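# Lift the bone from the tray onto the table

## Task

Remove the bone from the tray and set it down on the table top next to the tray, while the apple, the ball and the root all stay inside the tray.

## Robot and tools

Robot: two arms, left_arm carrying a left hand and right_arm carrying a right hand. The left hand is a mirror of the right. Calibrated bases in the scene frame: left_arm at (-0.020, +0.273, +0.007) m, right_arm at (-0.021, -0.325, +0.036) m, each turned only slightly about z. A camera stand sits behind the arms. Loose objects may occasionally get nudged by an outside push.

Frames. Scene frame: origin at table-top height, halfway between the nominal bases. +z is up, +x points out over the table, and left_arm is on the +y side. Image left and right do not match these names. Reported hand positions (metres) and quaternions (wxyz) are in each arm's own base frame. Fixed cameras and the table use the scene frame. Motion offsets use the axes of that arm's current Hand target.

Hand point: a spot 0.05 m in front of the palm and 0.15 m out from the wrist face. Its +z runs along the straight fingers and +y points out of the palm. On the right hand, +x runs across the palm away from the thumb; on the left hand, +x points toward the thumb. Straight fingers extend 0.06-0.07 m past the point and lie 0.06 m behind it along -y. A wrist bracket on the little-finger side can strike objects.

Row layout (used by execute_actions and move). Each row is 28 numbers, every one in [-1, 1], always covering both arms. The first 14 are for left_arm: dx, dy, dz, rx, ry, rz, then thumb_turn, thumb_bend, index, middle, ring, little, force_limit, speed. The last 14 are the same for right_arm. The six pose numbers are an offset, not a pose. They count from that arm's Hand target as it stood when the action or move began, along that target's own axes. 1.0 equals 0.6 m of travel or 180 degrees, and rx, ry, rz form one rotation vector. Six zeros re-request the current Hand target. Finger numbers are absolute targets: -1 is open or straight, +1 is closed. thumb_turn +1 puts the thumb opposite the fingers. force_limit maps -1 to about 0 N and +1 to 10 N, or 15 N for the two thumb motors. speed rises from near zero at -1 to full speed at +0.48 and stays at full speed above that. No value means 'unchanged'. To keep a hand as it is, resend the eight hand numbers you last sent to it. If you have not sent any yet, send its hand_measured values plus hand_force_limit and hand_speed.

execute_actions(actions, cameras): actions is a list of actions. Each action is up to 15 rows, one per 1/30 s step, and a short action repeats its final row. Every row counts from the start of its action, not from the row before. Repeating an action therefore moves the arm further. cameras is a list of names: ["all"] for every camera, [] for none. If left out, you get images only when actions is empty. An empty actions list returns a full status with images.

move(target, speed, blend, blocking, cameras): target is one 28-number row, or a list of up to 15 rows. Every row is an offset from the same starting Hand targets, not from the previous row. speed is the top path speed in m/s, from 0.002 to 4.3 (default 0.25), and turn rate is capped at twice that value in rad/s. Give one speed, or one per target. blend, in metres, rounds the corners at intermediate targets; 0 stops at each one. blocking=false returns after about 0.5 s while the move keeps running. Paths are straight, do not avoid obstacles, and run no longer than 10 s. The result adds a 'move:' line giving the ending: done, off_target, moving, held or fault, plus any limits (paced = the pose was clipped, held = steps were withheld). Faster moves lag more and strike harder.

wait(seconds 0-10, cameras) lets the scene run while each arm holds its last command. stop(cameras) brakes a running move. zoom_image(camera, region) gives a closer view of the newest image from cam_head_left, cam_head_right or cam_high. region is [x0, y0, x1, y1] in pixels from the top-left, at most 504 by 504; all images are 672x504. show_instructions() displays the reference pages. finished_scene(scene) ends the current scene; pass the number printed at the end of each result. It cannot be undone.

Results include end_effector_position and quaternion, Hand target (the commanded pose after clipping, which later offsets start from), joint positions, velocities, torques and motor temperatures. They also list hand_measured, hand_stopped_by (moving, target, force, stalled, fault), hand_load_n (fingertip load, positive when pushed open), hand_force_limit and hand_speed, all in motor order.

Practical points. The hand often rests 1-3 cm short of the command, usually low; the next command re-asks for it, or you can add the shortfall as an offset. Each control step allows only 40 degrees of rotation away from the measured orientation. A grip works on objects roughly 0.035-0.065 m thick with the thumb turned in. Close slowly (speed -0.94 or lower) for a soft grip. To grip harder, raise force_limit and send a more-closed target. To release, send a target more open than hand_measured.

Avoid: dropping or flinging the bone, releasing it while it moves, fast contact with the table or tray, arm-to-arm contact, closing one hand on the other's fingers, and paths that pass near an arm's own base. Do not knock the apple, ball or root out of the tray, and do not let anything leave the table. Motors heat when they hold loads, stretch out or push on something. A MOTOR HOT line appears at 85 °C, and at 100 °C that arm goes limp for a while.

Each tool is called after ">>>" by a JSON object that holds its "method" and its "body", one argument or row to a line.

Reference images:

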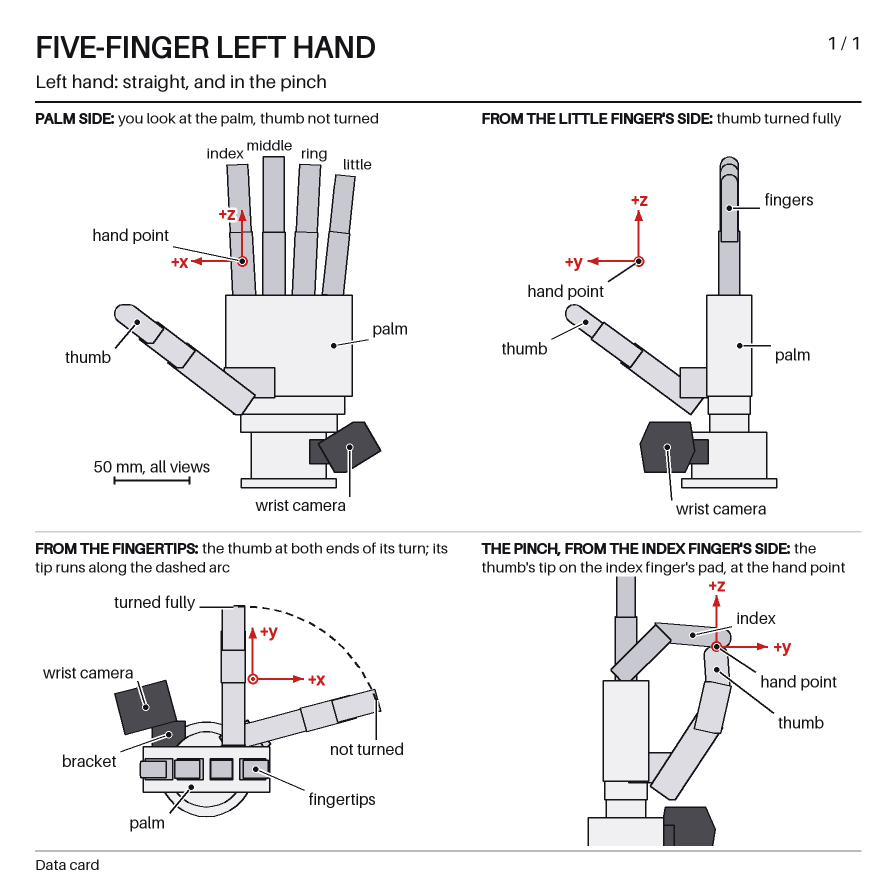

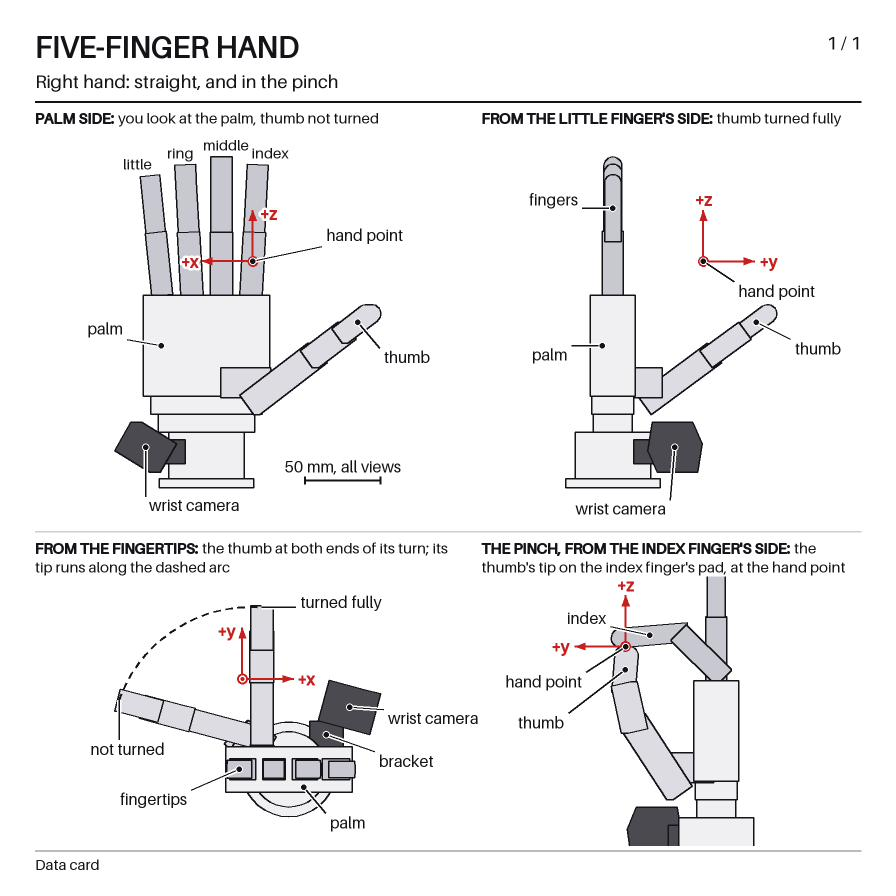

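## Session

>>> {"method": "execute_actions", "body": {
  "actions": []
}}

Scene clock: 0.00 s.
left_arm: end_effector_position=(+0.7044, -0.2602, +0.1959) hand_measured=(-1.000, -1.000, -1.000, -1.000, -1.000, -1.000) hand_load_n=(+0.0, +0.0, +0.0, +0.0, +0.0, +0.0) hand_stopped_by=(target, target, target, target, target, target) hand_force_limit=0.00 hand_speed=-0.80 end_effector_quat_wxyz=(+0.220, +0.854, -0.425, +0.206) | right_arm: end_effector_position=(+0.3071, +0.1113, +0.1464) hand_measured=(-1.000, -1.000, -1.000, -1.000, -1.000, -1.000) hand_load_n=(+0.0, +0.0, +0.0, +0.0, +0.0, +0.0) hand_stopped_by=(target, target, target, target, target, target) hand_force_limit=0.00 hand_speed=-0.80 end_effector_quat_wxyz=(+0.369, -0.123, +0.863, +0.321)
Joint positions: left_arm=[-0.142 2.235 2.262 -1.311 0.548 -0.871] | right_arm=[-0.28 0.956 0.341 -0.354 -0.886 1.3]
Joint velocities: within noise
Joint torques (N m): no reading
Motor temperatures (°C): left_arm=[21 27 26 26 23 21] | right_arm=[21 28 24 23 21 24]
Heat: left arm: hottest shoulder 27 °C; right arm: hottest shoulder 28 °C.
Hand target: left_arm +0.7096, -0.2609, +0.1984; +0.217, +0.852, -0.426, +0.213 | right_arm +0.3153, +0.1089, +0.1575; +0.381, -0.130, +0.859, +0.316

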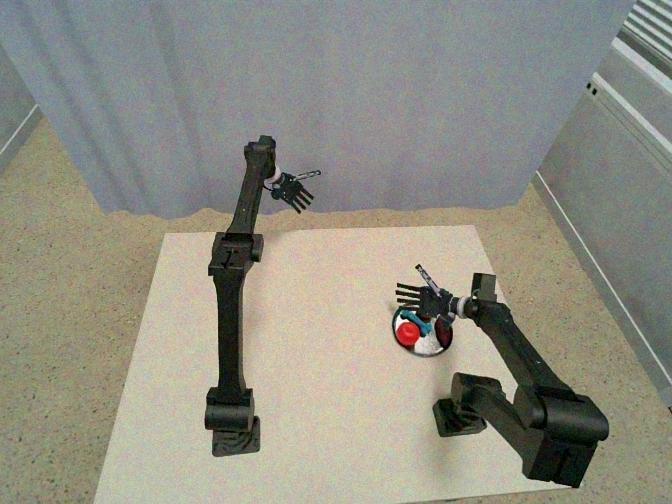

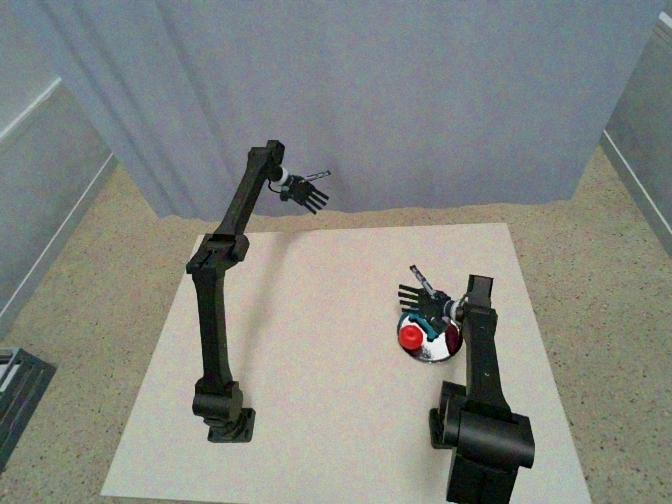

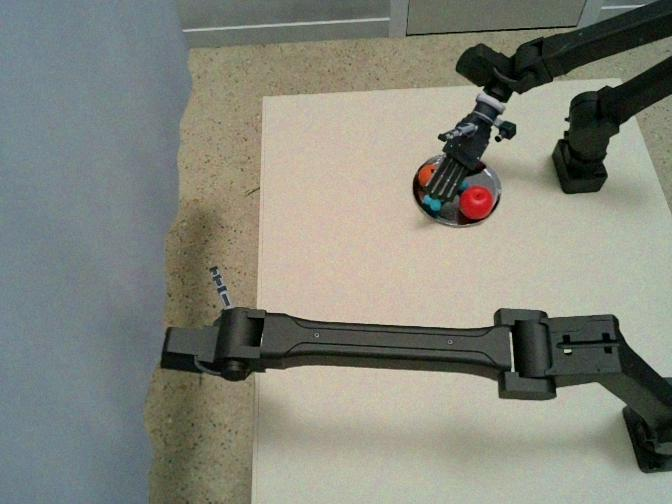

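>>> {"method": "zoom_image", "body": {
  "camera": "cam_high",
  "region": [390, 110, 530, 250]
}}

>>> {"method": "zoom_image", "body": {
  "camera": "cam_head_right",
  "region": [370, 260, 490, 380]
}}

>>> {"method": "zoom_image", "body": {
  "camera": "cam_head_left",
  "region": [370, 260, 490, 380]
}}

Scaled by 3.600 from the camera's 672x504 image, which has a finer 960x720 frame.

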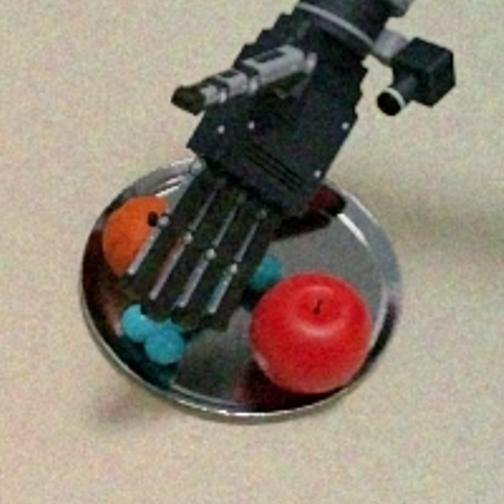

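Scaled by 4.200 from the camera's 672x504 image, which has a finer 960x720 frame.

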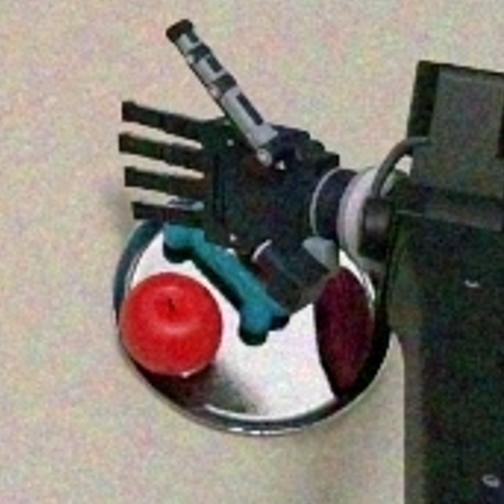

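Scaled by 4.200 from the camera's 672x504 image, which has a finer 960x720 frame.

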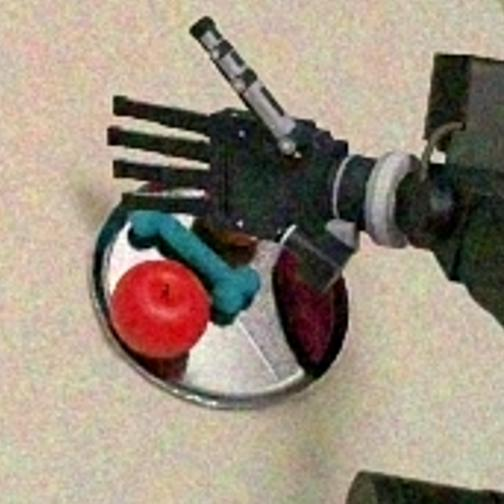

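>>> {"method": "move", "body": {
  "target": [0,0,0,0,0,0,-1,-1,-1,-1,-1,-1,0,-0.8,-0.015,-0.0547,-0.165,0.448,0.299,-0.380,1,-0.2,-0.4,-0.4,0.4,0.4,-0.2,0.2],
  "speed": 0.45,
  "cameras": ["all"]
}}

>>> {"method": "zoom_image", "body": {
  "camera": "cam_high",
  "region": [390, 90, 530, 230]
}}

>>> {"method": "zoom_image", "body": {
  "camera": "cam_head_left",
  "region": [370, 260, 490, 380]
}}

Scene clock: 53.87 s.
left_arm: end_effector_position=(+0.7044, -0.2602, +0.1959) hand_measured=(-1.000, -1.000, -1.000, -1.000, -1.000, -1.000) hand_load_n=(+0.0, +0.0, +0.0, +0.0, +0.0, +0.0) hand_stopped_by=(target, target, target, target, target, target) hand_force_limit=0.00 hand_speed=-0.80 end_effector_quat_wxyz=(+0.220, +0.854, -0.425, +0.206) | right_arm: end_effector_position=(+0.2671, +0.0078, +0.1809) hand_measured=(+1.000, -0.200, -0.400, -0.400, +0.400, +0.400) hand_load_n=(+0.0, +0.5, +0.0, +0.0, +0.5, +0.0) hand_stopped_by=(target, target, target, target, target, target) hand_force_limit=-0.20 hand_speed=0.20 end_effector_quat_wxyz=(+0.070, -0.406, +0.701, -0.583)
Joint positions: left_arm=[-0.142 2.235 2.262 -1.311 0.548 -0.871] | right_arm=[0.69 0.946 0.684 -1.449 1.251 1.312]
Joint torques (N m): left_arm=[0.15 -24.18 10.67 0.61 0.29 0.01] | right_arm=[-0.91 -1.96 10.61 0.01 0.8 0.12]
Motor temperatures (°C): left_arm=[21 35 36 26 23 21] | right_arm=[21 28 29 23 22 24]
Heat: left arm: hottest elbow 36 °C; right arm: hottest elbow 29 °C.
Hand target: left_arm +0.7096, -0.2609, +0.1984; +0.217, +0.852, -0.426, +0.213 | right_arm +0.2798, +0.0201, +0.1999; +0.092, -0.392, +0.707, -0.581
Off the commanded pose: left_arm 0.006 m, 1 deg | right_arm 0.026 m, 3 deg.
move: off_target (right_arm)

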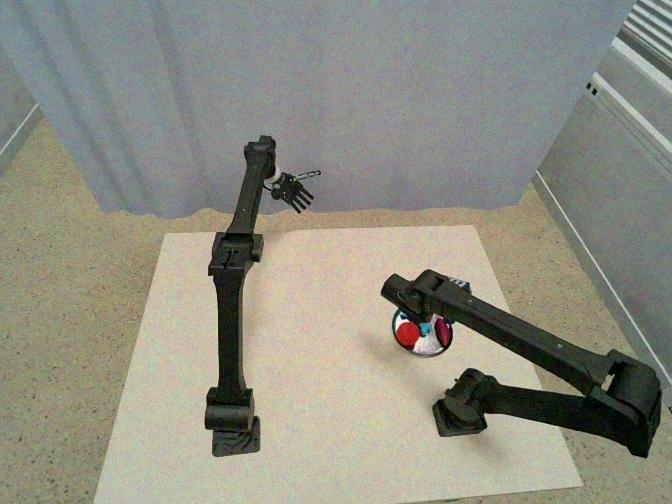

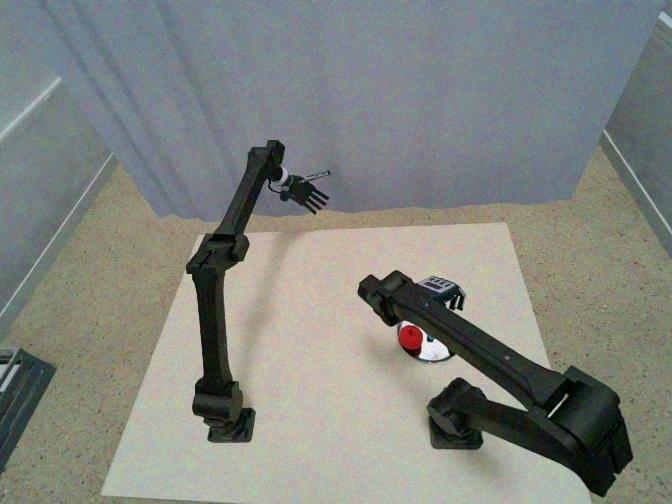

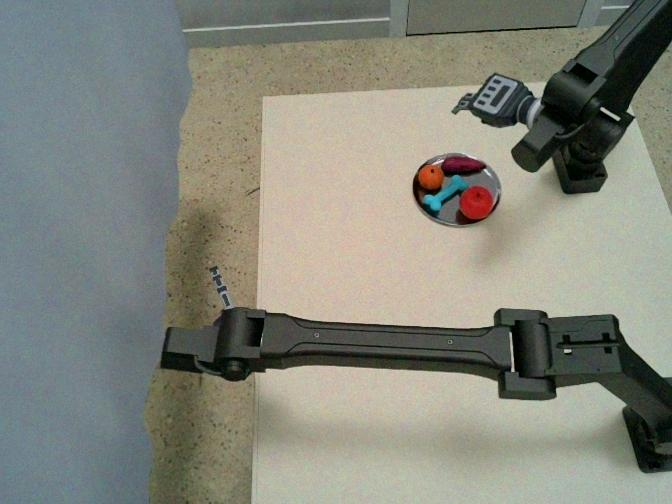

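Scaled by 3.600 from the camera's 672x504 image, which has a finer 960x720 frame.

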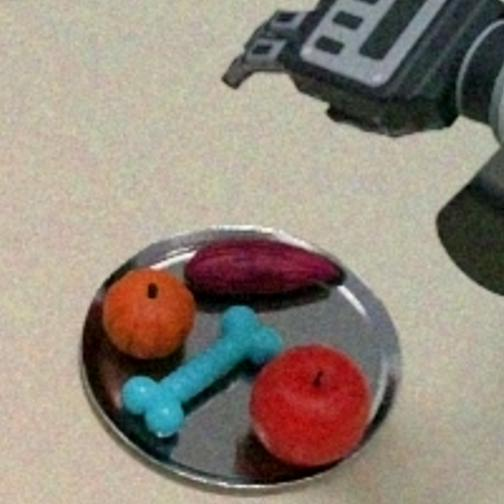

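Scaled by 4.200 from the camera's 672x504 image, which has a finer 960x720 frame.

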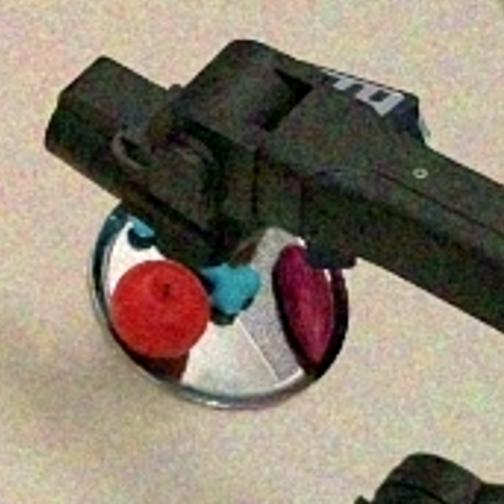

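>>> {"method": "move", "body": {
  "target": [0,0,0,0,0,0,-1,-1,-1,-1,-1,-1,0,-0.8,-0.1617,0.1867,0.0448,-0.0054,0.0149,0.0051,1,-0.2,-0.4,-0.4,0.4,0.4,-0.2,0.2],
  "speed": 0.15,
  "cameras": ["cam_high","cam_head_left"]
}}

Scene clock: 79.10 s.
left_arm: end_effector_position=(+0.7044, -0.2602, +0.1959) hand_measured=(-1.000, -1.000, -1.000, -1.000, -1.000, -1.000) hand_load_n=(+0.0, +0.0, +0.0, +0.0, +0.5, +0.0) hand_stopped_by=(target, target, target, target, target, target) hand_force_limit=0.00 hand_speed=-0.80 end_effector_quat_wxyz=(+0.220, +0.854, -0.425, +0.206) | right_arm: end_effector_position=(+0.3058, +0.0601, +0.0591) hand_measured=(+1.000, -0.200, -0.400, -0.400, +0.400, +0.400) hand_load_n=(+0.0, +0.0, +0.0, +0.0, +0.0, +0.0) hand_stopped_by=(target, target, target, target, target, target) hand_force_limit=-0.20 hand_speed=0.20 end_effector_quat_wxyz=(+0.065, -0.381, +0.713, -0.584)
Joint positions: left_arm=[-0.142 2.235 2.262 -1.311 0.548 -0.871] | right_arm=[0.747 1.434 0.669 -1.227 1.226 1.635]
Joint torques (N m): left_arm=[0.15 -24.18 10.69 0.59 0.29 0.01] | right_arm=[-1.14 -7.41 5.5 0.24 0.68 0.12]
Motor temperatures (°C): left_arm=[21 37 38 26 23 21] | right_arm=[21 28 34 23 22 24]
Heat: left arm: hottest elbow 38 °C; right arm: hottest elbow 34 °C.
Hand target: left_arm +0.7096, -0.2609, +0.1984; +0.217, +0.852, -0.426, +0.213 | right_arm +0.3109, +0.0661, +0.0600; +0.076, -0.374, +0.717, -0.583
Off the commanded pose: left_arm 0.006 m, 1 deg | right_arm 0.008 m, 2 deg.
move: done
Images, in order (width x height): cam_head_left 672x504, cam_high 672x504.

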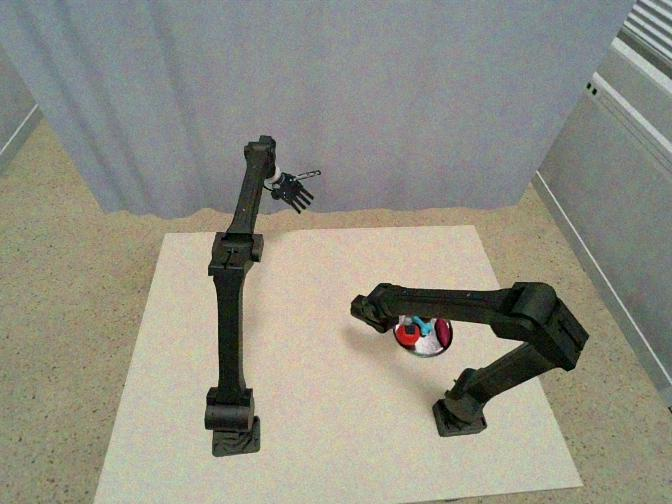

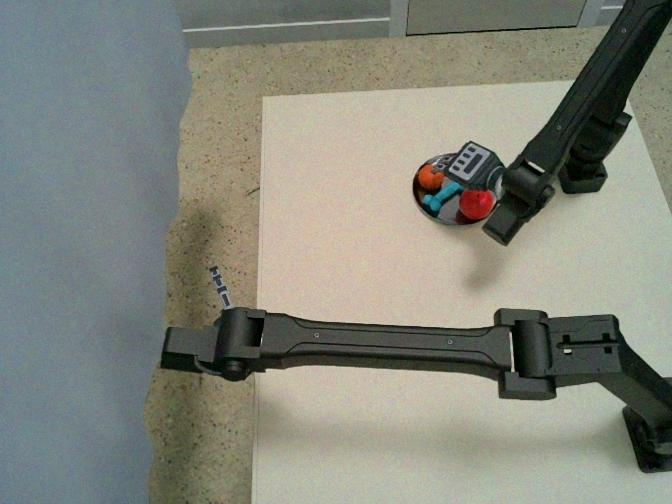

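>>> {"method": "zoom_image", "body": {
  "camera": "cam_high",
  "region": [390, 110, 530, 250]
}}

>>> {"method": "zoom_image", "body": {
  "camera": "cam_head_left",
  "region": [370, 280, 480, 370]
}}

Scaled by 3.600 from the camera's 672x504 image, which has a finer 960x720 frame.

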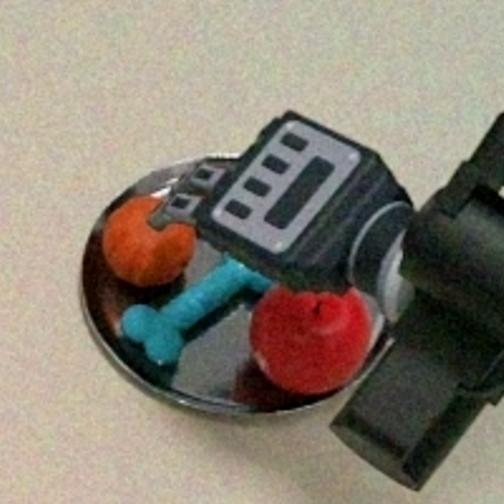

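Scaled by 4.582 from the camera's 672x504 image, which has a finer 960x720 frame.

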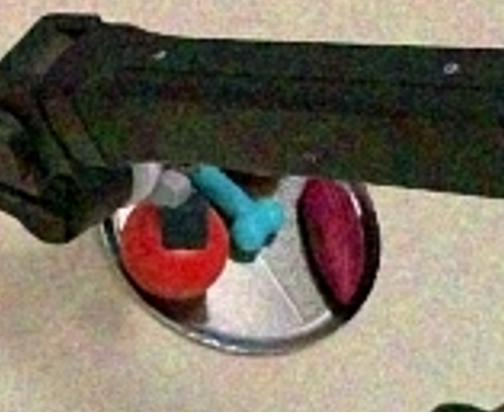

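>>> {"method": "move", "body": {
  "target": [
    [0,0,0,0,0,0,-1,-1,-1,-1,-1,-1,0,-0.8,-0.0092,0.0352,-0.0305,0,0,0,1,-0.2,-0.4,-0.4,0.4,0.4,-0.2,0.2],
    [0,0,0,0,0,0,-1,-1,-1,-1,-1,-1,0,-0.8,-0.0335,0.1022,-0.0073,0,0,0,1,-0.2,-0.4,-0.4,0.4,0.4,-0.2,0.2]
  ],
  "speed": [0.12,0.06],
  "blend": [0.01,0],
  "cameras": ["cam_high"]
}}

>>> {"method": "zoom_image", "body": {
  "camera": "cam_high",
  "region": [390, 110, 530, 250]
}}

Scene clock: 112.97 s.
left_arm: end_effector_position=(+0.7044, -0.2602, +0.1959) hand_measured=(-1.000, -1.000, -1.000, -1.000, -1.000, -1.000) hand_load_n=(+0.0, +0.0, +0.0, +0.0, +0.0, +0.0) hand_stopped_by=(target, target, target, target, target, target) hand_force_limit=0.00 hand_speed=-0.80 end_effector_quat_wxyz=(+0.220, +0.854, -0.425, +0.206) | right_arm: end_effector_position=(+0.2956, +0.0842, +0.0024) hand_measured=(+1.000, -0.200, -0.400, -0.400, +0.400, +0.400) hand_load_n=(+0.0, +0.0, +0.0, +0.0, +0.0, +0.0) hand_stopped_by=(target, target, target, target, target, target) hand_force_limit=-0.20 hand_speed=0.20 end_effector_quat_wxyz=(+0.073, -0.377, +0.716, -0.584)
Joint positions: left_arm=[-0.142 2.235 2.262 -1.311 0.548 -0.871] | right_arm=[0.833 1.644 0.67 -1.196 1.188 1.847]
Joint torques (N m): left_arm=[0.09 -24.18 10.69 0.62 0.29 0.01] | right_arm=[-1.38 -9.05 3.29 -0.1 0.51 0.1]
Heat: left arm: hottest elbow 40 °C; right arm: hottest elbow 31 °C.
Hand target: left_arm +0.7096, -0.2609, +0.1984; +0.217, +0.852, -0.426, +0.213 | right_arm +0.2953, +0.0846, +0.0000; +0.076, -0.374, +0.718, -0.583
Off the commanded pose: left_arm 0.006 m, 1 deg | right_arm 0.002 m, 1 deg.
move: done
Images, in order (width x height): cam_high 672x504.

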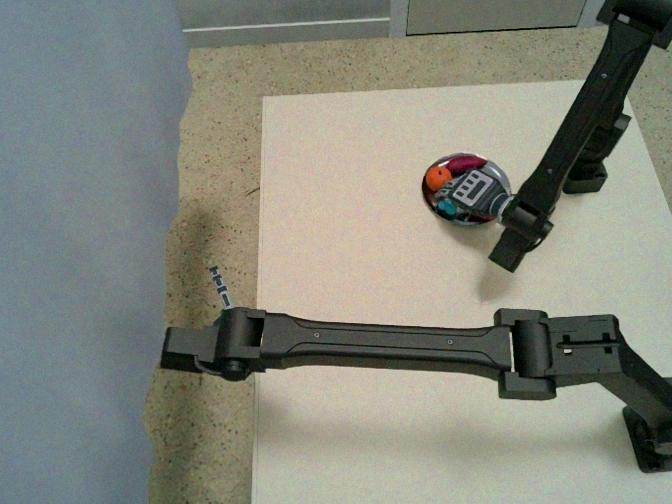

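Scaled by 3.600 from the camera's 672x504 image, which has a finer 960x720 frame.

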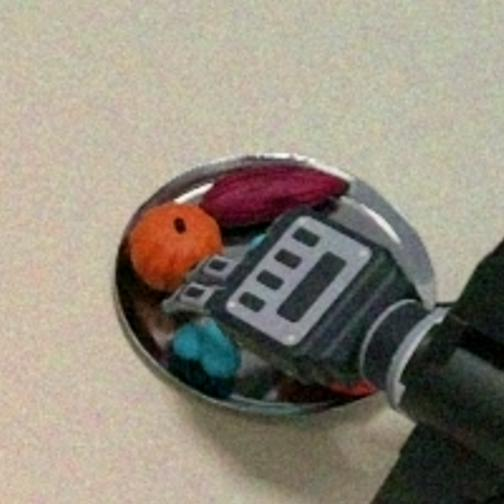

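>>> {"method": "move", "body": {
  "target": [0,0,0,0,0,0,-1,-1,-1,-1,-1,-1,0,-0.8,0.0398,-0.1095,-0.073,0,0,0,1,-0.2,-0.4,-0.4,0.4,0.4,-0.2,0.2],
  "speed": 0.12,
  "cameras": ["cam_high","cam_head_left"]
}}

>>> {"method": "zoom_image", "body": {
  "camera": "cam_high",
  "region": [390, 110, 530, 250]
}}

>>> {"method": "zoom_image", "body": {
  "camera": "cam_head_left",
  "region": [370, 280, 480, 370]
}}

Scene clock: 119.63 s.
left_arm: end_effector_position=(+0.7044, -0.2602, +0.1959) hand_measured=(-1.000, -1.000, -1.000, -1.000, -1.000, -1.000) hand_load_n=(+0.0, +0.0, +0.0, +0.0, +0.0, +0.5) hand_stopped_by=(target, target, target, target, target, target) hand_force_limit=0.00 hand_speed=-0.80 end_effector_quat_wxyz=(+0.220, +0.854, -0.425, +0.206) | right_arm: end_effector_position=(+0.2745, +0.0868, +0.0703) hand_measured=(+1.000, -0.200, -0.400, -0.400, +0.400, +0.400) hand_load_n=(+0.0, +0.0, +0.5, +0.0, +0.0, +0.0) hand_stopped_by=(target, target, target, target, target, target) hand_force_limit=-0.20 hand_speed=0.20 end_effector_quat_wxyz=(+0.059, -0.384, +0.709, -0.588)
Joint positions: left_arm=[-0.142 2.235 2.262 -1.311 0.548 -0.871] | right_arm=[0.894 1.492 0.72 -1.55 1.147 1.971]
Joint torques (N m): left_arm=[0.15 -24.18 10.67 0.61 0.29 0.01] | right_arm=[-0.91 -8.76 7.06 -0.9 0.43 0.14]
Heat: left arm: hottest elbow 40 °C; right arm: hottest elbow 30 °C.
Hand target: left_arm +0.7096, -0.2609, +0.1984; +0.217, +0.852, -0.426, +0.213 | right_arm +0.2839, +0.1012, +0.0800; +0.077, -0.374, +0.717, -0.583
Off the commanded pose: left_arm 0.006 m, 1 deg | right_arm 0.020 m, 3 deg.
move: off_target (right_arm)
Images, in order (width x height): cam_head_left 672x504, cam_high 672x504.

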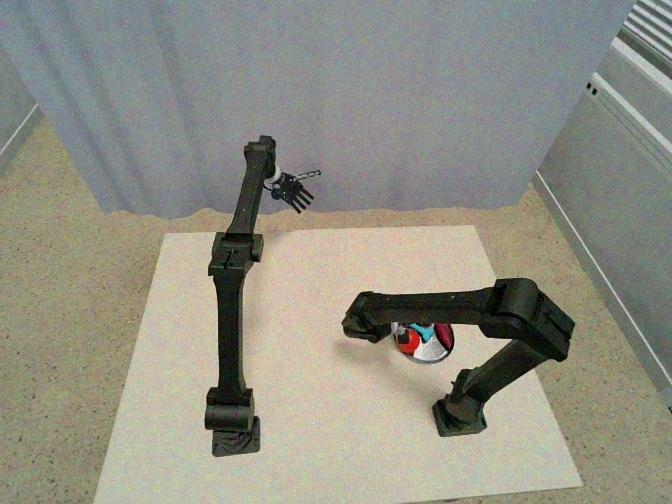

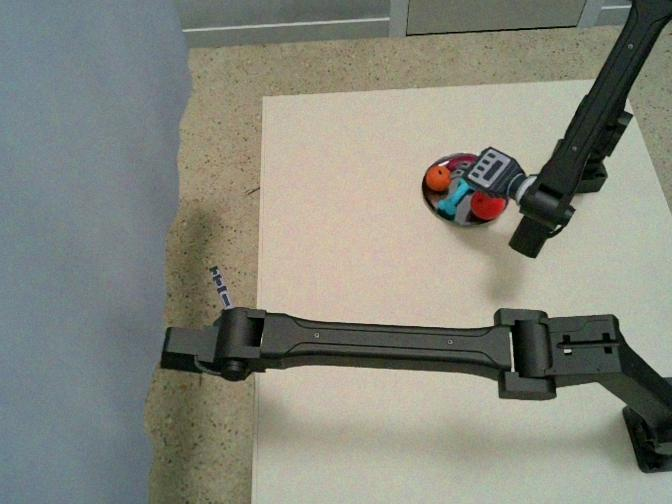

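Scaled by 3.600 from the camera's 672x504 image, which has a finer 960x720 frame.

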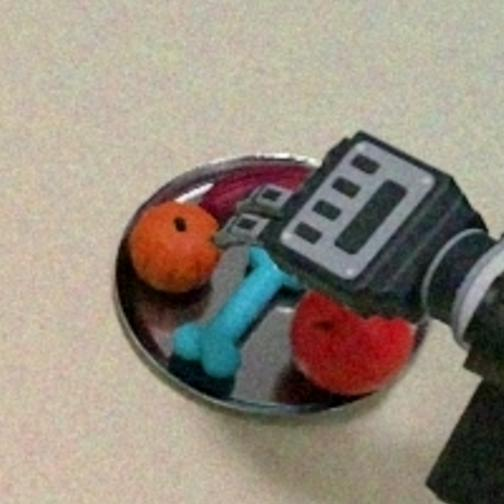

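Scaled by 4.582 from the camera's 672x504 image, which has a finer 960x720 frame.

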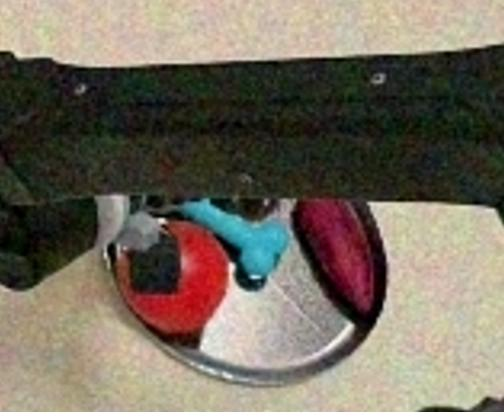

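>>> {"method": "move", "body": {
  "target": [0,0,0,0,0,0,-1,-1,-1,-1,-1,-1,0,-0.8,0.0160,0.0508,0.0317,0.0204,-0.0561,-0.0194,1,-0.2,-0.22,-0.22,0.4,0.4,-0.2,0.2],
  "speed": 0.12,
  "cameras": ["cam_high"]
}}

>>> {"method": "zoom_image", "body": {
  "camera": "cam_high",
  "region": [390, 110, 530, 250]
}}

Scene clock: 140.10 s.
left_arm: end_effector_position=(+0.7044, -0.2602, +0.1959) hand_measured=(-1.000, -1.000, -1.000, -1.000, -1.000, -1.000) hand_load_n=(+0.0, +0.0, +0.5, +0.0, +0.0, +0.0) hand_stopped_by=(target, target, target, target, target, target) hand_force_limit=0.00 hand_speed=-0.80 end_effector_quat_wxyz=(+0.220, +0.854, -0.425, +0.206) | right_arm: end_effector_position=(+0.2740, +0.0821, +0.0487) hand_measured=(+1.000, -0.200, -0.220, -0.220, +0.400, +0.400) hand_load_n=(+0.0, +0.0, +0.0, +0.0, +0.0, +0.0) hand_stopped_by=(target, target, target, target, target, target) hand_force_limit=-0.20 hand_speed=0.20 end_effector_quat_wxyz=(+0.132, -0.441, +0.677, -0.574)
Joint positions: left_arm=[-0.142 2.235 2.262 -1.311 0.548 -0.871] | right_arm=[0.905 1.327 0.535 -1.085 1.244 1.541]
Joint torques (N m): left_arm=[0.09 -24.18 10.69 0.61 0.3 0.01] | right_arm=[-1.73 -7.18 4.53 0.42 0.61 -0.14]
Heat: left arm: hottest elbow 41 °C; right arm: hottest elbow 30 °C.
Hand target: left_arm +0.7096, -0.2609, +0.1984; +0.217, +0.852, -0.426, +0.213 | right_arm +0.2738, +0.0817, +0.0501; +0.134, -0.443, +0.677, -0.572
Off the commanded pose: left_arm 0.006 m, 1 deg | right_arm 0.001 m, 0 deg.
move: done
Images, in order (width x height): cam_high 672x504.

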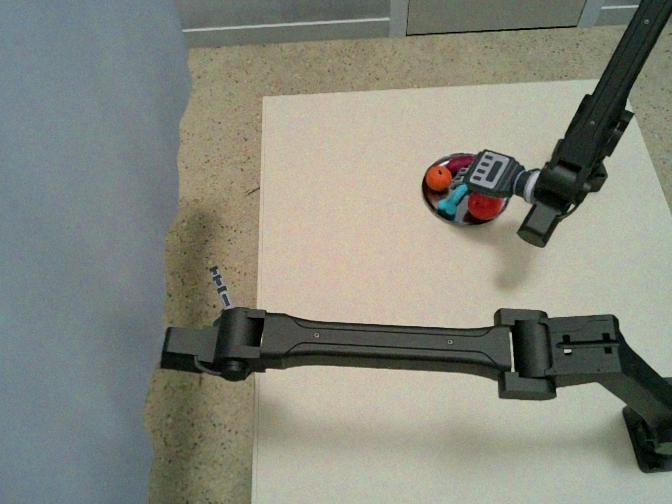

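Scaled by 3.600 from the camera's 672x504 image, which has a finer 960x720 frame.

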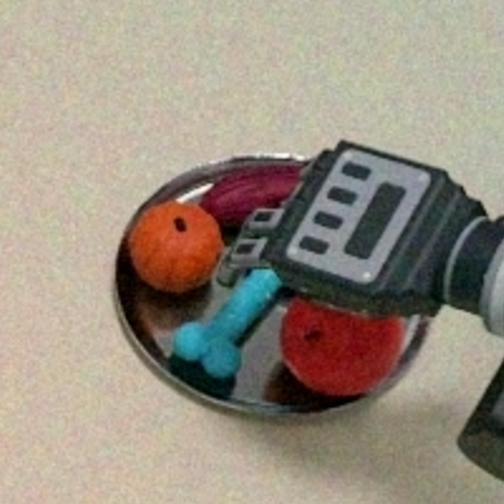

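>>> {"method": "move", "body": {
  "target": [0,0,0,0,0,0,-1,-1,-1,-1,-1,-1,0,-0.8,-0.0293,0.0804,0.0278,0,0,0,1,-0.2,-0.22,-0.22,0.4,0.4,-0.2,0.2],
  "speed": 0.06,
  "cameras": ["cam_high"]
}}

>>> {"method": "zoom_image", "body": {
  "camera": "cam_high",
  "region": [390, 110, 530, 250]
}}

Scene clock: 146.43 s.
left_arm: end_effector_position=(+0.7044, -0.2602, +0.1959) hand_measured=(-1.000, -1.000, -1.000, -1.000, -1.000, -1.000) hand_load_n=(+0.0, +0.0, +0.0, +0.0, +0.0, +0.0) hand_stopped_by=(target, target, target, target, target, target) hand_force_limit=0.00 hand_speed=-0.80 end_effector_quat_wxyz=(+0.220, +0.854, -0.425, +0.206) | right_arm: end_effector_position=(+0.2732, +0.0808, -0.0020) hand_measured=(+1.000, -0.200, -0.220, -0.220, +0.400, +0.400) hand_load_n=(-1.0, -1.5, +0.0, +0.0, +0.0, +0.0) hand_stopped_by=(target, target, target, target, target, target) hand_force_limit=-0.20 hand_speed=0.20 end_effector_quat_wxyz=(+0.134, -0.442, +0.676, -0.574)
Joint positions: left_arm=[-0.142 2.235 2.262 -1.311 0.548 -0.871] | right_arm=[0.905 1.482 0.48 -0.865 1.246 1.533]
Joint torques (N m): left_arm=[0.15 -24.18 10.69 0.61 0.29 0.02] | right_arm=[-1.73 -6.48 3.66 0.64 0.54 -0.07]
Heat: left arm: hottest elbow 41 °C; right arm: hottest elbow 30 °C.
Hand target: left_arm +0.7096, -0.2609, +0.1984; +0.217, +0.852, -0.426, +0.213 | right_arm +0.2738, +0.0816, -0.0040; +0.134, -0.443, +0.677, -0.572
Off the commanded pose: left_arm 0.006 m, 1 deg | right_arm 0.002 m, 0 deg.
move: done
Images, in order (width x height): cam_high 672x504.

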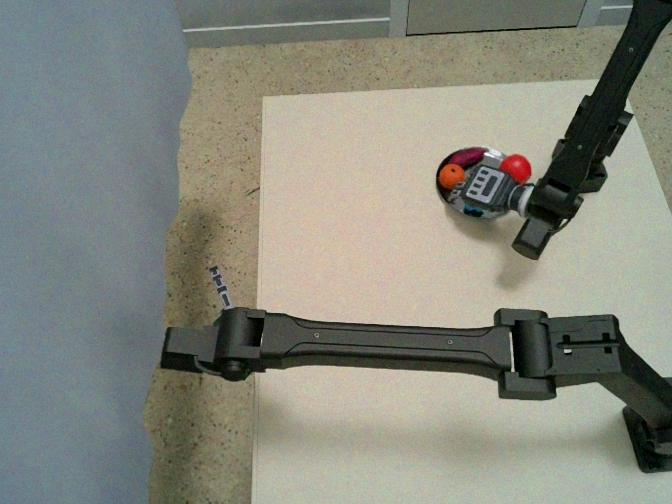

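Scaled by 3.600 from the camera's 672x504 image, which has a finer 960x720 frame.

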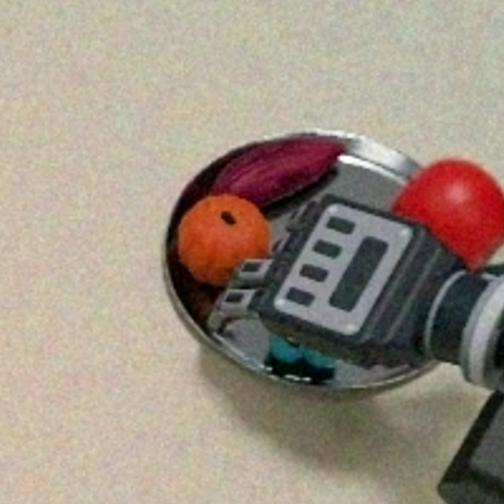

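>>> {"method": "move", "body": {
  "target": [0,0,0,0,0,0,-1,-1,-1,-1,-1,-1,0,-0.8,0.0651,-0.1787,-0.0618,0,0,0,1,-0.2,-0.22,-0.22,0.4,0.4,-0.2,0.2],
  "speed": 0.1,
  "cameras": ["cam_high","cam_head_left","cam_head_right"]
}}

>>> {"method": "zoom_image", "body": {
  "camera": "cam_high",
  "region": [400, 110, 540, 250]
}}

>>> {"method": "zoom_image", "body": {
  "camera": "cam_head_left",
  "region": [370, 280, 480, 390]
}}

Scene clock: 152.90 s.
left_arm: end_effector_position=(+0.7044, -0.2602, +0.1959) hand_measured=(-1.000, -1.000, -1.000, -1.000, -1.000, -1.000) hand_load_n=(+0.0, +0.0, +0.0, +0.0, +0.0, +0.0) hand_stopped_by=(target, target, target, target, target, target) hand_force_limit=0.00 hand_speed=-0.80 end_effector_quat_wxyz=(+0.220, +0.854, -0.425, +0.206) | right_arm: end_effector_position=(+0.2627, +0.0675, +0.1011) hand_measured=(+1.000, -0.200, -0.220, -0.220, +0.400, +0.400) hand_load_n=(+0.0, +0.5, +0.0, +0.0, +0.0, +0.0) hand_stopped_by=(target, target, target, target, target, target) hand_force_limit=-0.20 hand_speed=0.20 end_effector_quat_wxyz=(+0.115, -0.457, +0.666, -0.579)
Joint positions: left_arm=[-0.142 2.235 2.262 -1.311 0.548 -0.871] | right_arm=[0.903 1.161 0.578 -1.31 1.244 1.505]
Joint torques (N m): left_arm=[0.15 -24.12 10.69 0.62 0.29 0.01] | right_arm=[-1.73 -4.95 8.99 -0.27 0.61 0.11]
Heat: left arm: hottest elbow 41 °C; right arm: hottest elbow 30 °C.
Hand target: left_arm +0.7096, -0.2609, +0.1984; +0.217, +0.852, -0.426, +0.213 | right_arm +0.2739, +0.0816, +0.1162; +0.134, -0.442, +0.677, -0.572
Off the commanded pose: left_arm 0.006 m, 1 deg | right_arm 0.023 m, 3 deg.
move: off_target (right_arm)

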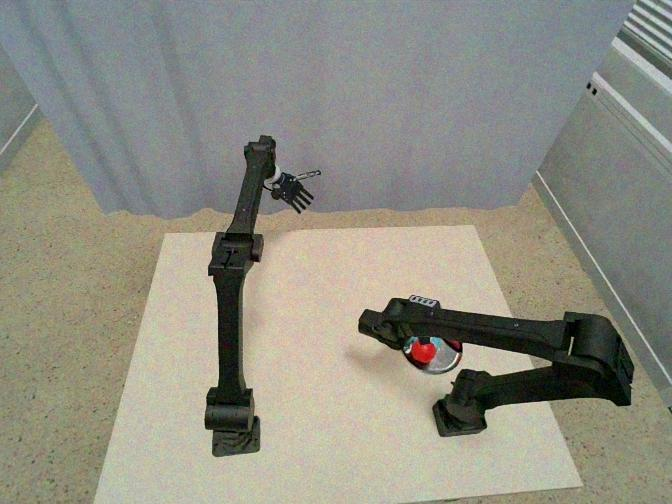

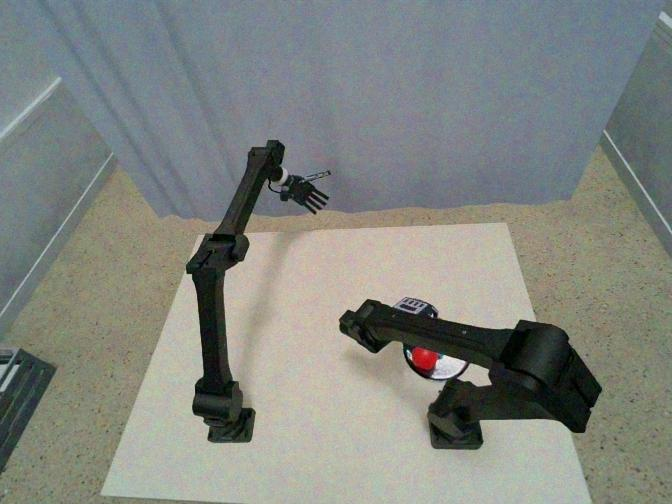

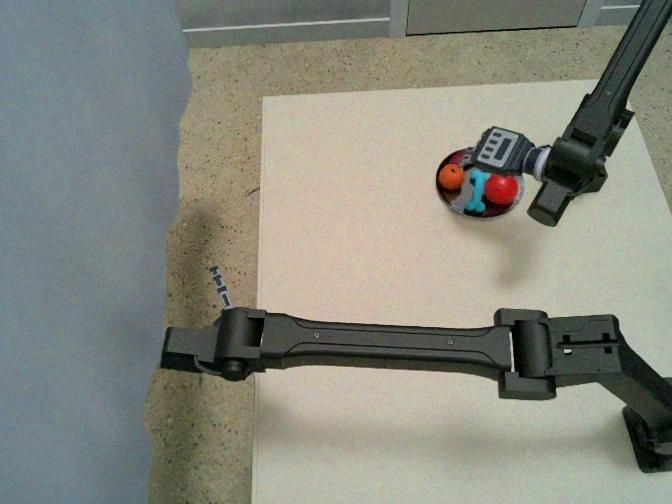

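Scaled by 3.600 from the camera's 672x504 image, which has a finer 960x720 frame.

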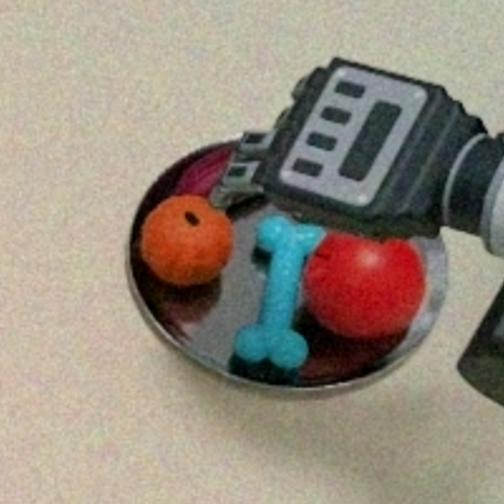

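Scaled by 4.582 from the camera's 672x504 image, which has a finer 960x720 frame.

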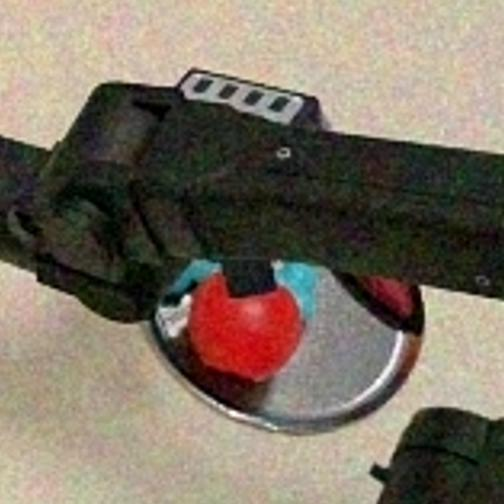

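>>> {"method": "move", "body": {
  "target": [0,0,0,0,0,0,-1,-1,-1,-1,-1,-1,0,-0.8,-0.0060,0.1132,-0.0305,-0.0053,-0.0503,-0.0167,1,-0.2,-0.4,-0.4,0.4,0.4,-0.2,0.2],
  "speed": 0.12,
  "cameras": ["cam_high"]
}}

>>> {"method": "zoom_image", "body": {
  "camera": "cam_high",
  "region": [400, 110, 540, 250]
}}

Scene clock: 242.00 s.
left_arm: end_effector_position=(+0.7044, -0.2602, +0.1959) hand_measured=(-1.000, -1.000, -1.000, -1.000, -1.000, -1.000) hand_load_n=(+0.5, +0.0, +0.0, +0.0, +0.0, +0.0) hand_stopped_by=(target, target, target, target, target, target) hand_force_limit=0.00 hand_speed=-0.80 end_effector_quat_wxyz=(+0.220, +0.854, -0.425, +0.206) | right_arm: end_effector_position=(+0.2340, +0.0915, +0.0595) hand_measured=(+1.000, -0.200, -0.400, -0.400, +0.400, +0.400) hand_load_n=(+0.0, +0.0, +0.0, +0.0, +0.0, +0.0) hand_stopped_by=(target, target, target, target, target, target) hand_force_limit=-0.20 hand_speed=0.20 end_effector_quat_wxyz=(+0.164, -0.500, +0.660, -0.536)
Joint positions: left_arm=[-0.142 2.235 2.262 -1.311 0.548 -0.871] | right_arm=[1.042 1.127 0.461 -1.14 1.178 1.473]
Joint torques (N m): left_arm=[0.15 -24.12 10.69 0.59 0.29 0.01] | right_arm=[-0.85 -4.42 5.16 0.47 0.61 -0.13]
Motor temperatures (°C): left_arm=[21 40 43 26 23 21] | right_arm=[21 28 35 22 22 24]
Heat: left arm: hottest elbow 43 °C; right arm: hottest elbow 35 °C.
Hand target: left_arm +0.7096, -0.2609, +0.1984; +0.217, +0.852, -0.426, +0.213 | right_arm +0.2330, +0.0932, +0.0598; +0.168, -0.505, +0.658, -0.533
Off the commanded pose: left_arm 0.006 m, 1 deg | right_arm 0.002 m, 1 deg.
move: done
Images, in order (width x height): cam_high 672x504.

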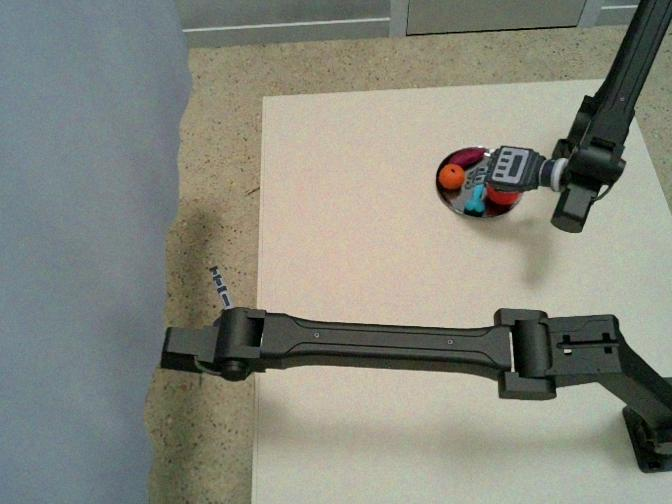

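Scaled by 3.600 from the camera's 672x504 image, which has a finer 960x720 frame.

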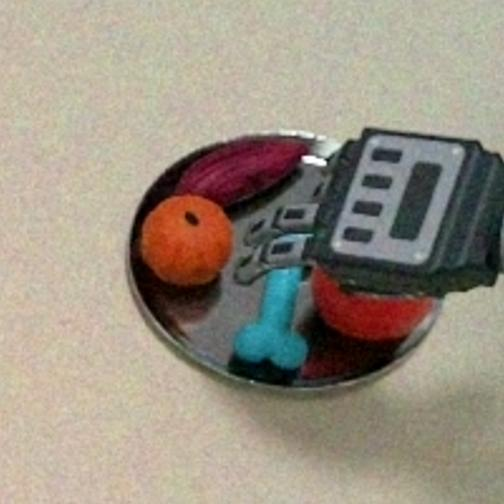

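>>> {"method": "move", "body": {
  "target": [0,0,0,0,0,0,-1,-1,-1,-1,-1,-1,0,-0.8,-0.0328,0.0900,0.0387,0,0,0,1,-0.2,-0.4,-0.4,0.4,0.4,-0.2,0.2],
  "speed": 0.06,
  "cameras": ["cam_high"]
}}

>>> {"method": "zoom_image", "body": {
  "camera": "cam_high",
  "region": [400, 110, 540, 250]
}}

Scene clock: 251.07 s.
left_arm: end_effector_position=(+0.7044, -0.2602, +0.1959) hand_measured=(-1.000, -1.000, -1.000, -1.000, -1.000, -1.000) hand_load_n=(+0.0, +0.0, +0.0, +0.0, +0.0, +0.5) hand_stopped_by=(target, target, target, target, target, target) hand_force_limit=0.00 hand_speed=-0.80 end_effector_quat_wxyz=(+0.220, +0.854, -0.425, +0.206) | right_arm: end_effector_position=(+0.2341, +0.0935, +0.0000) hand_measured=(+1.000, -0.200, -0.400, -0.400, +0.400, +0.400) hand_load_n=(+0.0, +0.0, -0.5, +0.0, +0.0, +0.0) hand_stopped_by=(target, target, target, target, target, target) hand_force_limit=-0.20 hand_speed=0.20 end_effector_quat_wxyz=(+0.171, -0.499, +0.662, -0.533)
Joint positions: left_arm=[-0.142 2.235 2.262 -1.311 0.548 -0.871] | right_arm=[1.046 1.315 0.381 -0.855 1.178 1.471]
Joint torques (N m): left_arm=[0.15 -24.23 10.67 0.61 0.3 0.01] | right_arm=[-1.38 -4.01 3.95 0.64 0.63 -0.12]
Heat: left arm: hottest elbow 43 °C; right arm: hottest elbow 34 °C.
Hand target: left_arm +0.7096, -0.2609, +0.1984; +0.217, +0.852, -0.426, +0.213 | right_arm +0.2330, +0.0931, -0.0021; +0.168, -0.505, +0.657, -0.533
Off the commanded pose: left_arm 0.006 m, 1 deg | right_arm 0.002 m, 1 deg.
move: done
Images, in order (width x height): cam_high 672x504.

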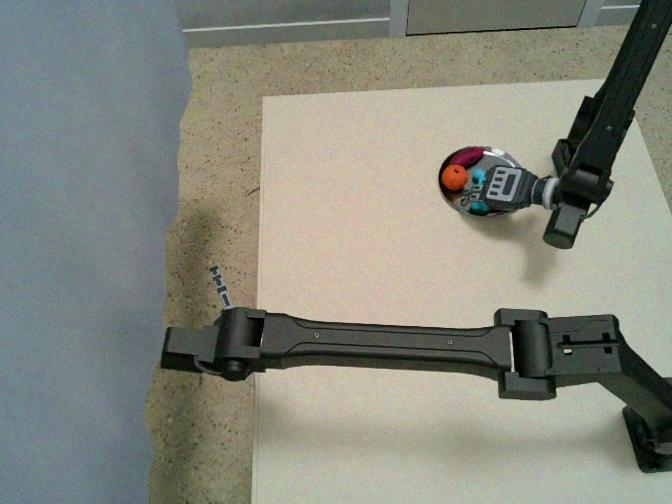

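Scaled by 3.600 from the camera's 672x504 image, which has a finer 960x720 frame.

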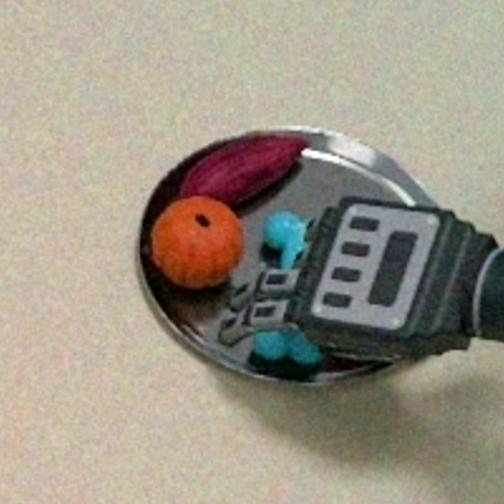

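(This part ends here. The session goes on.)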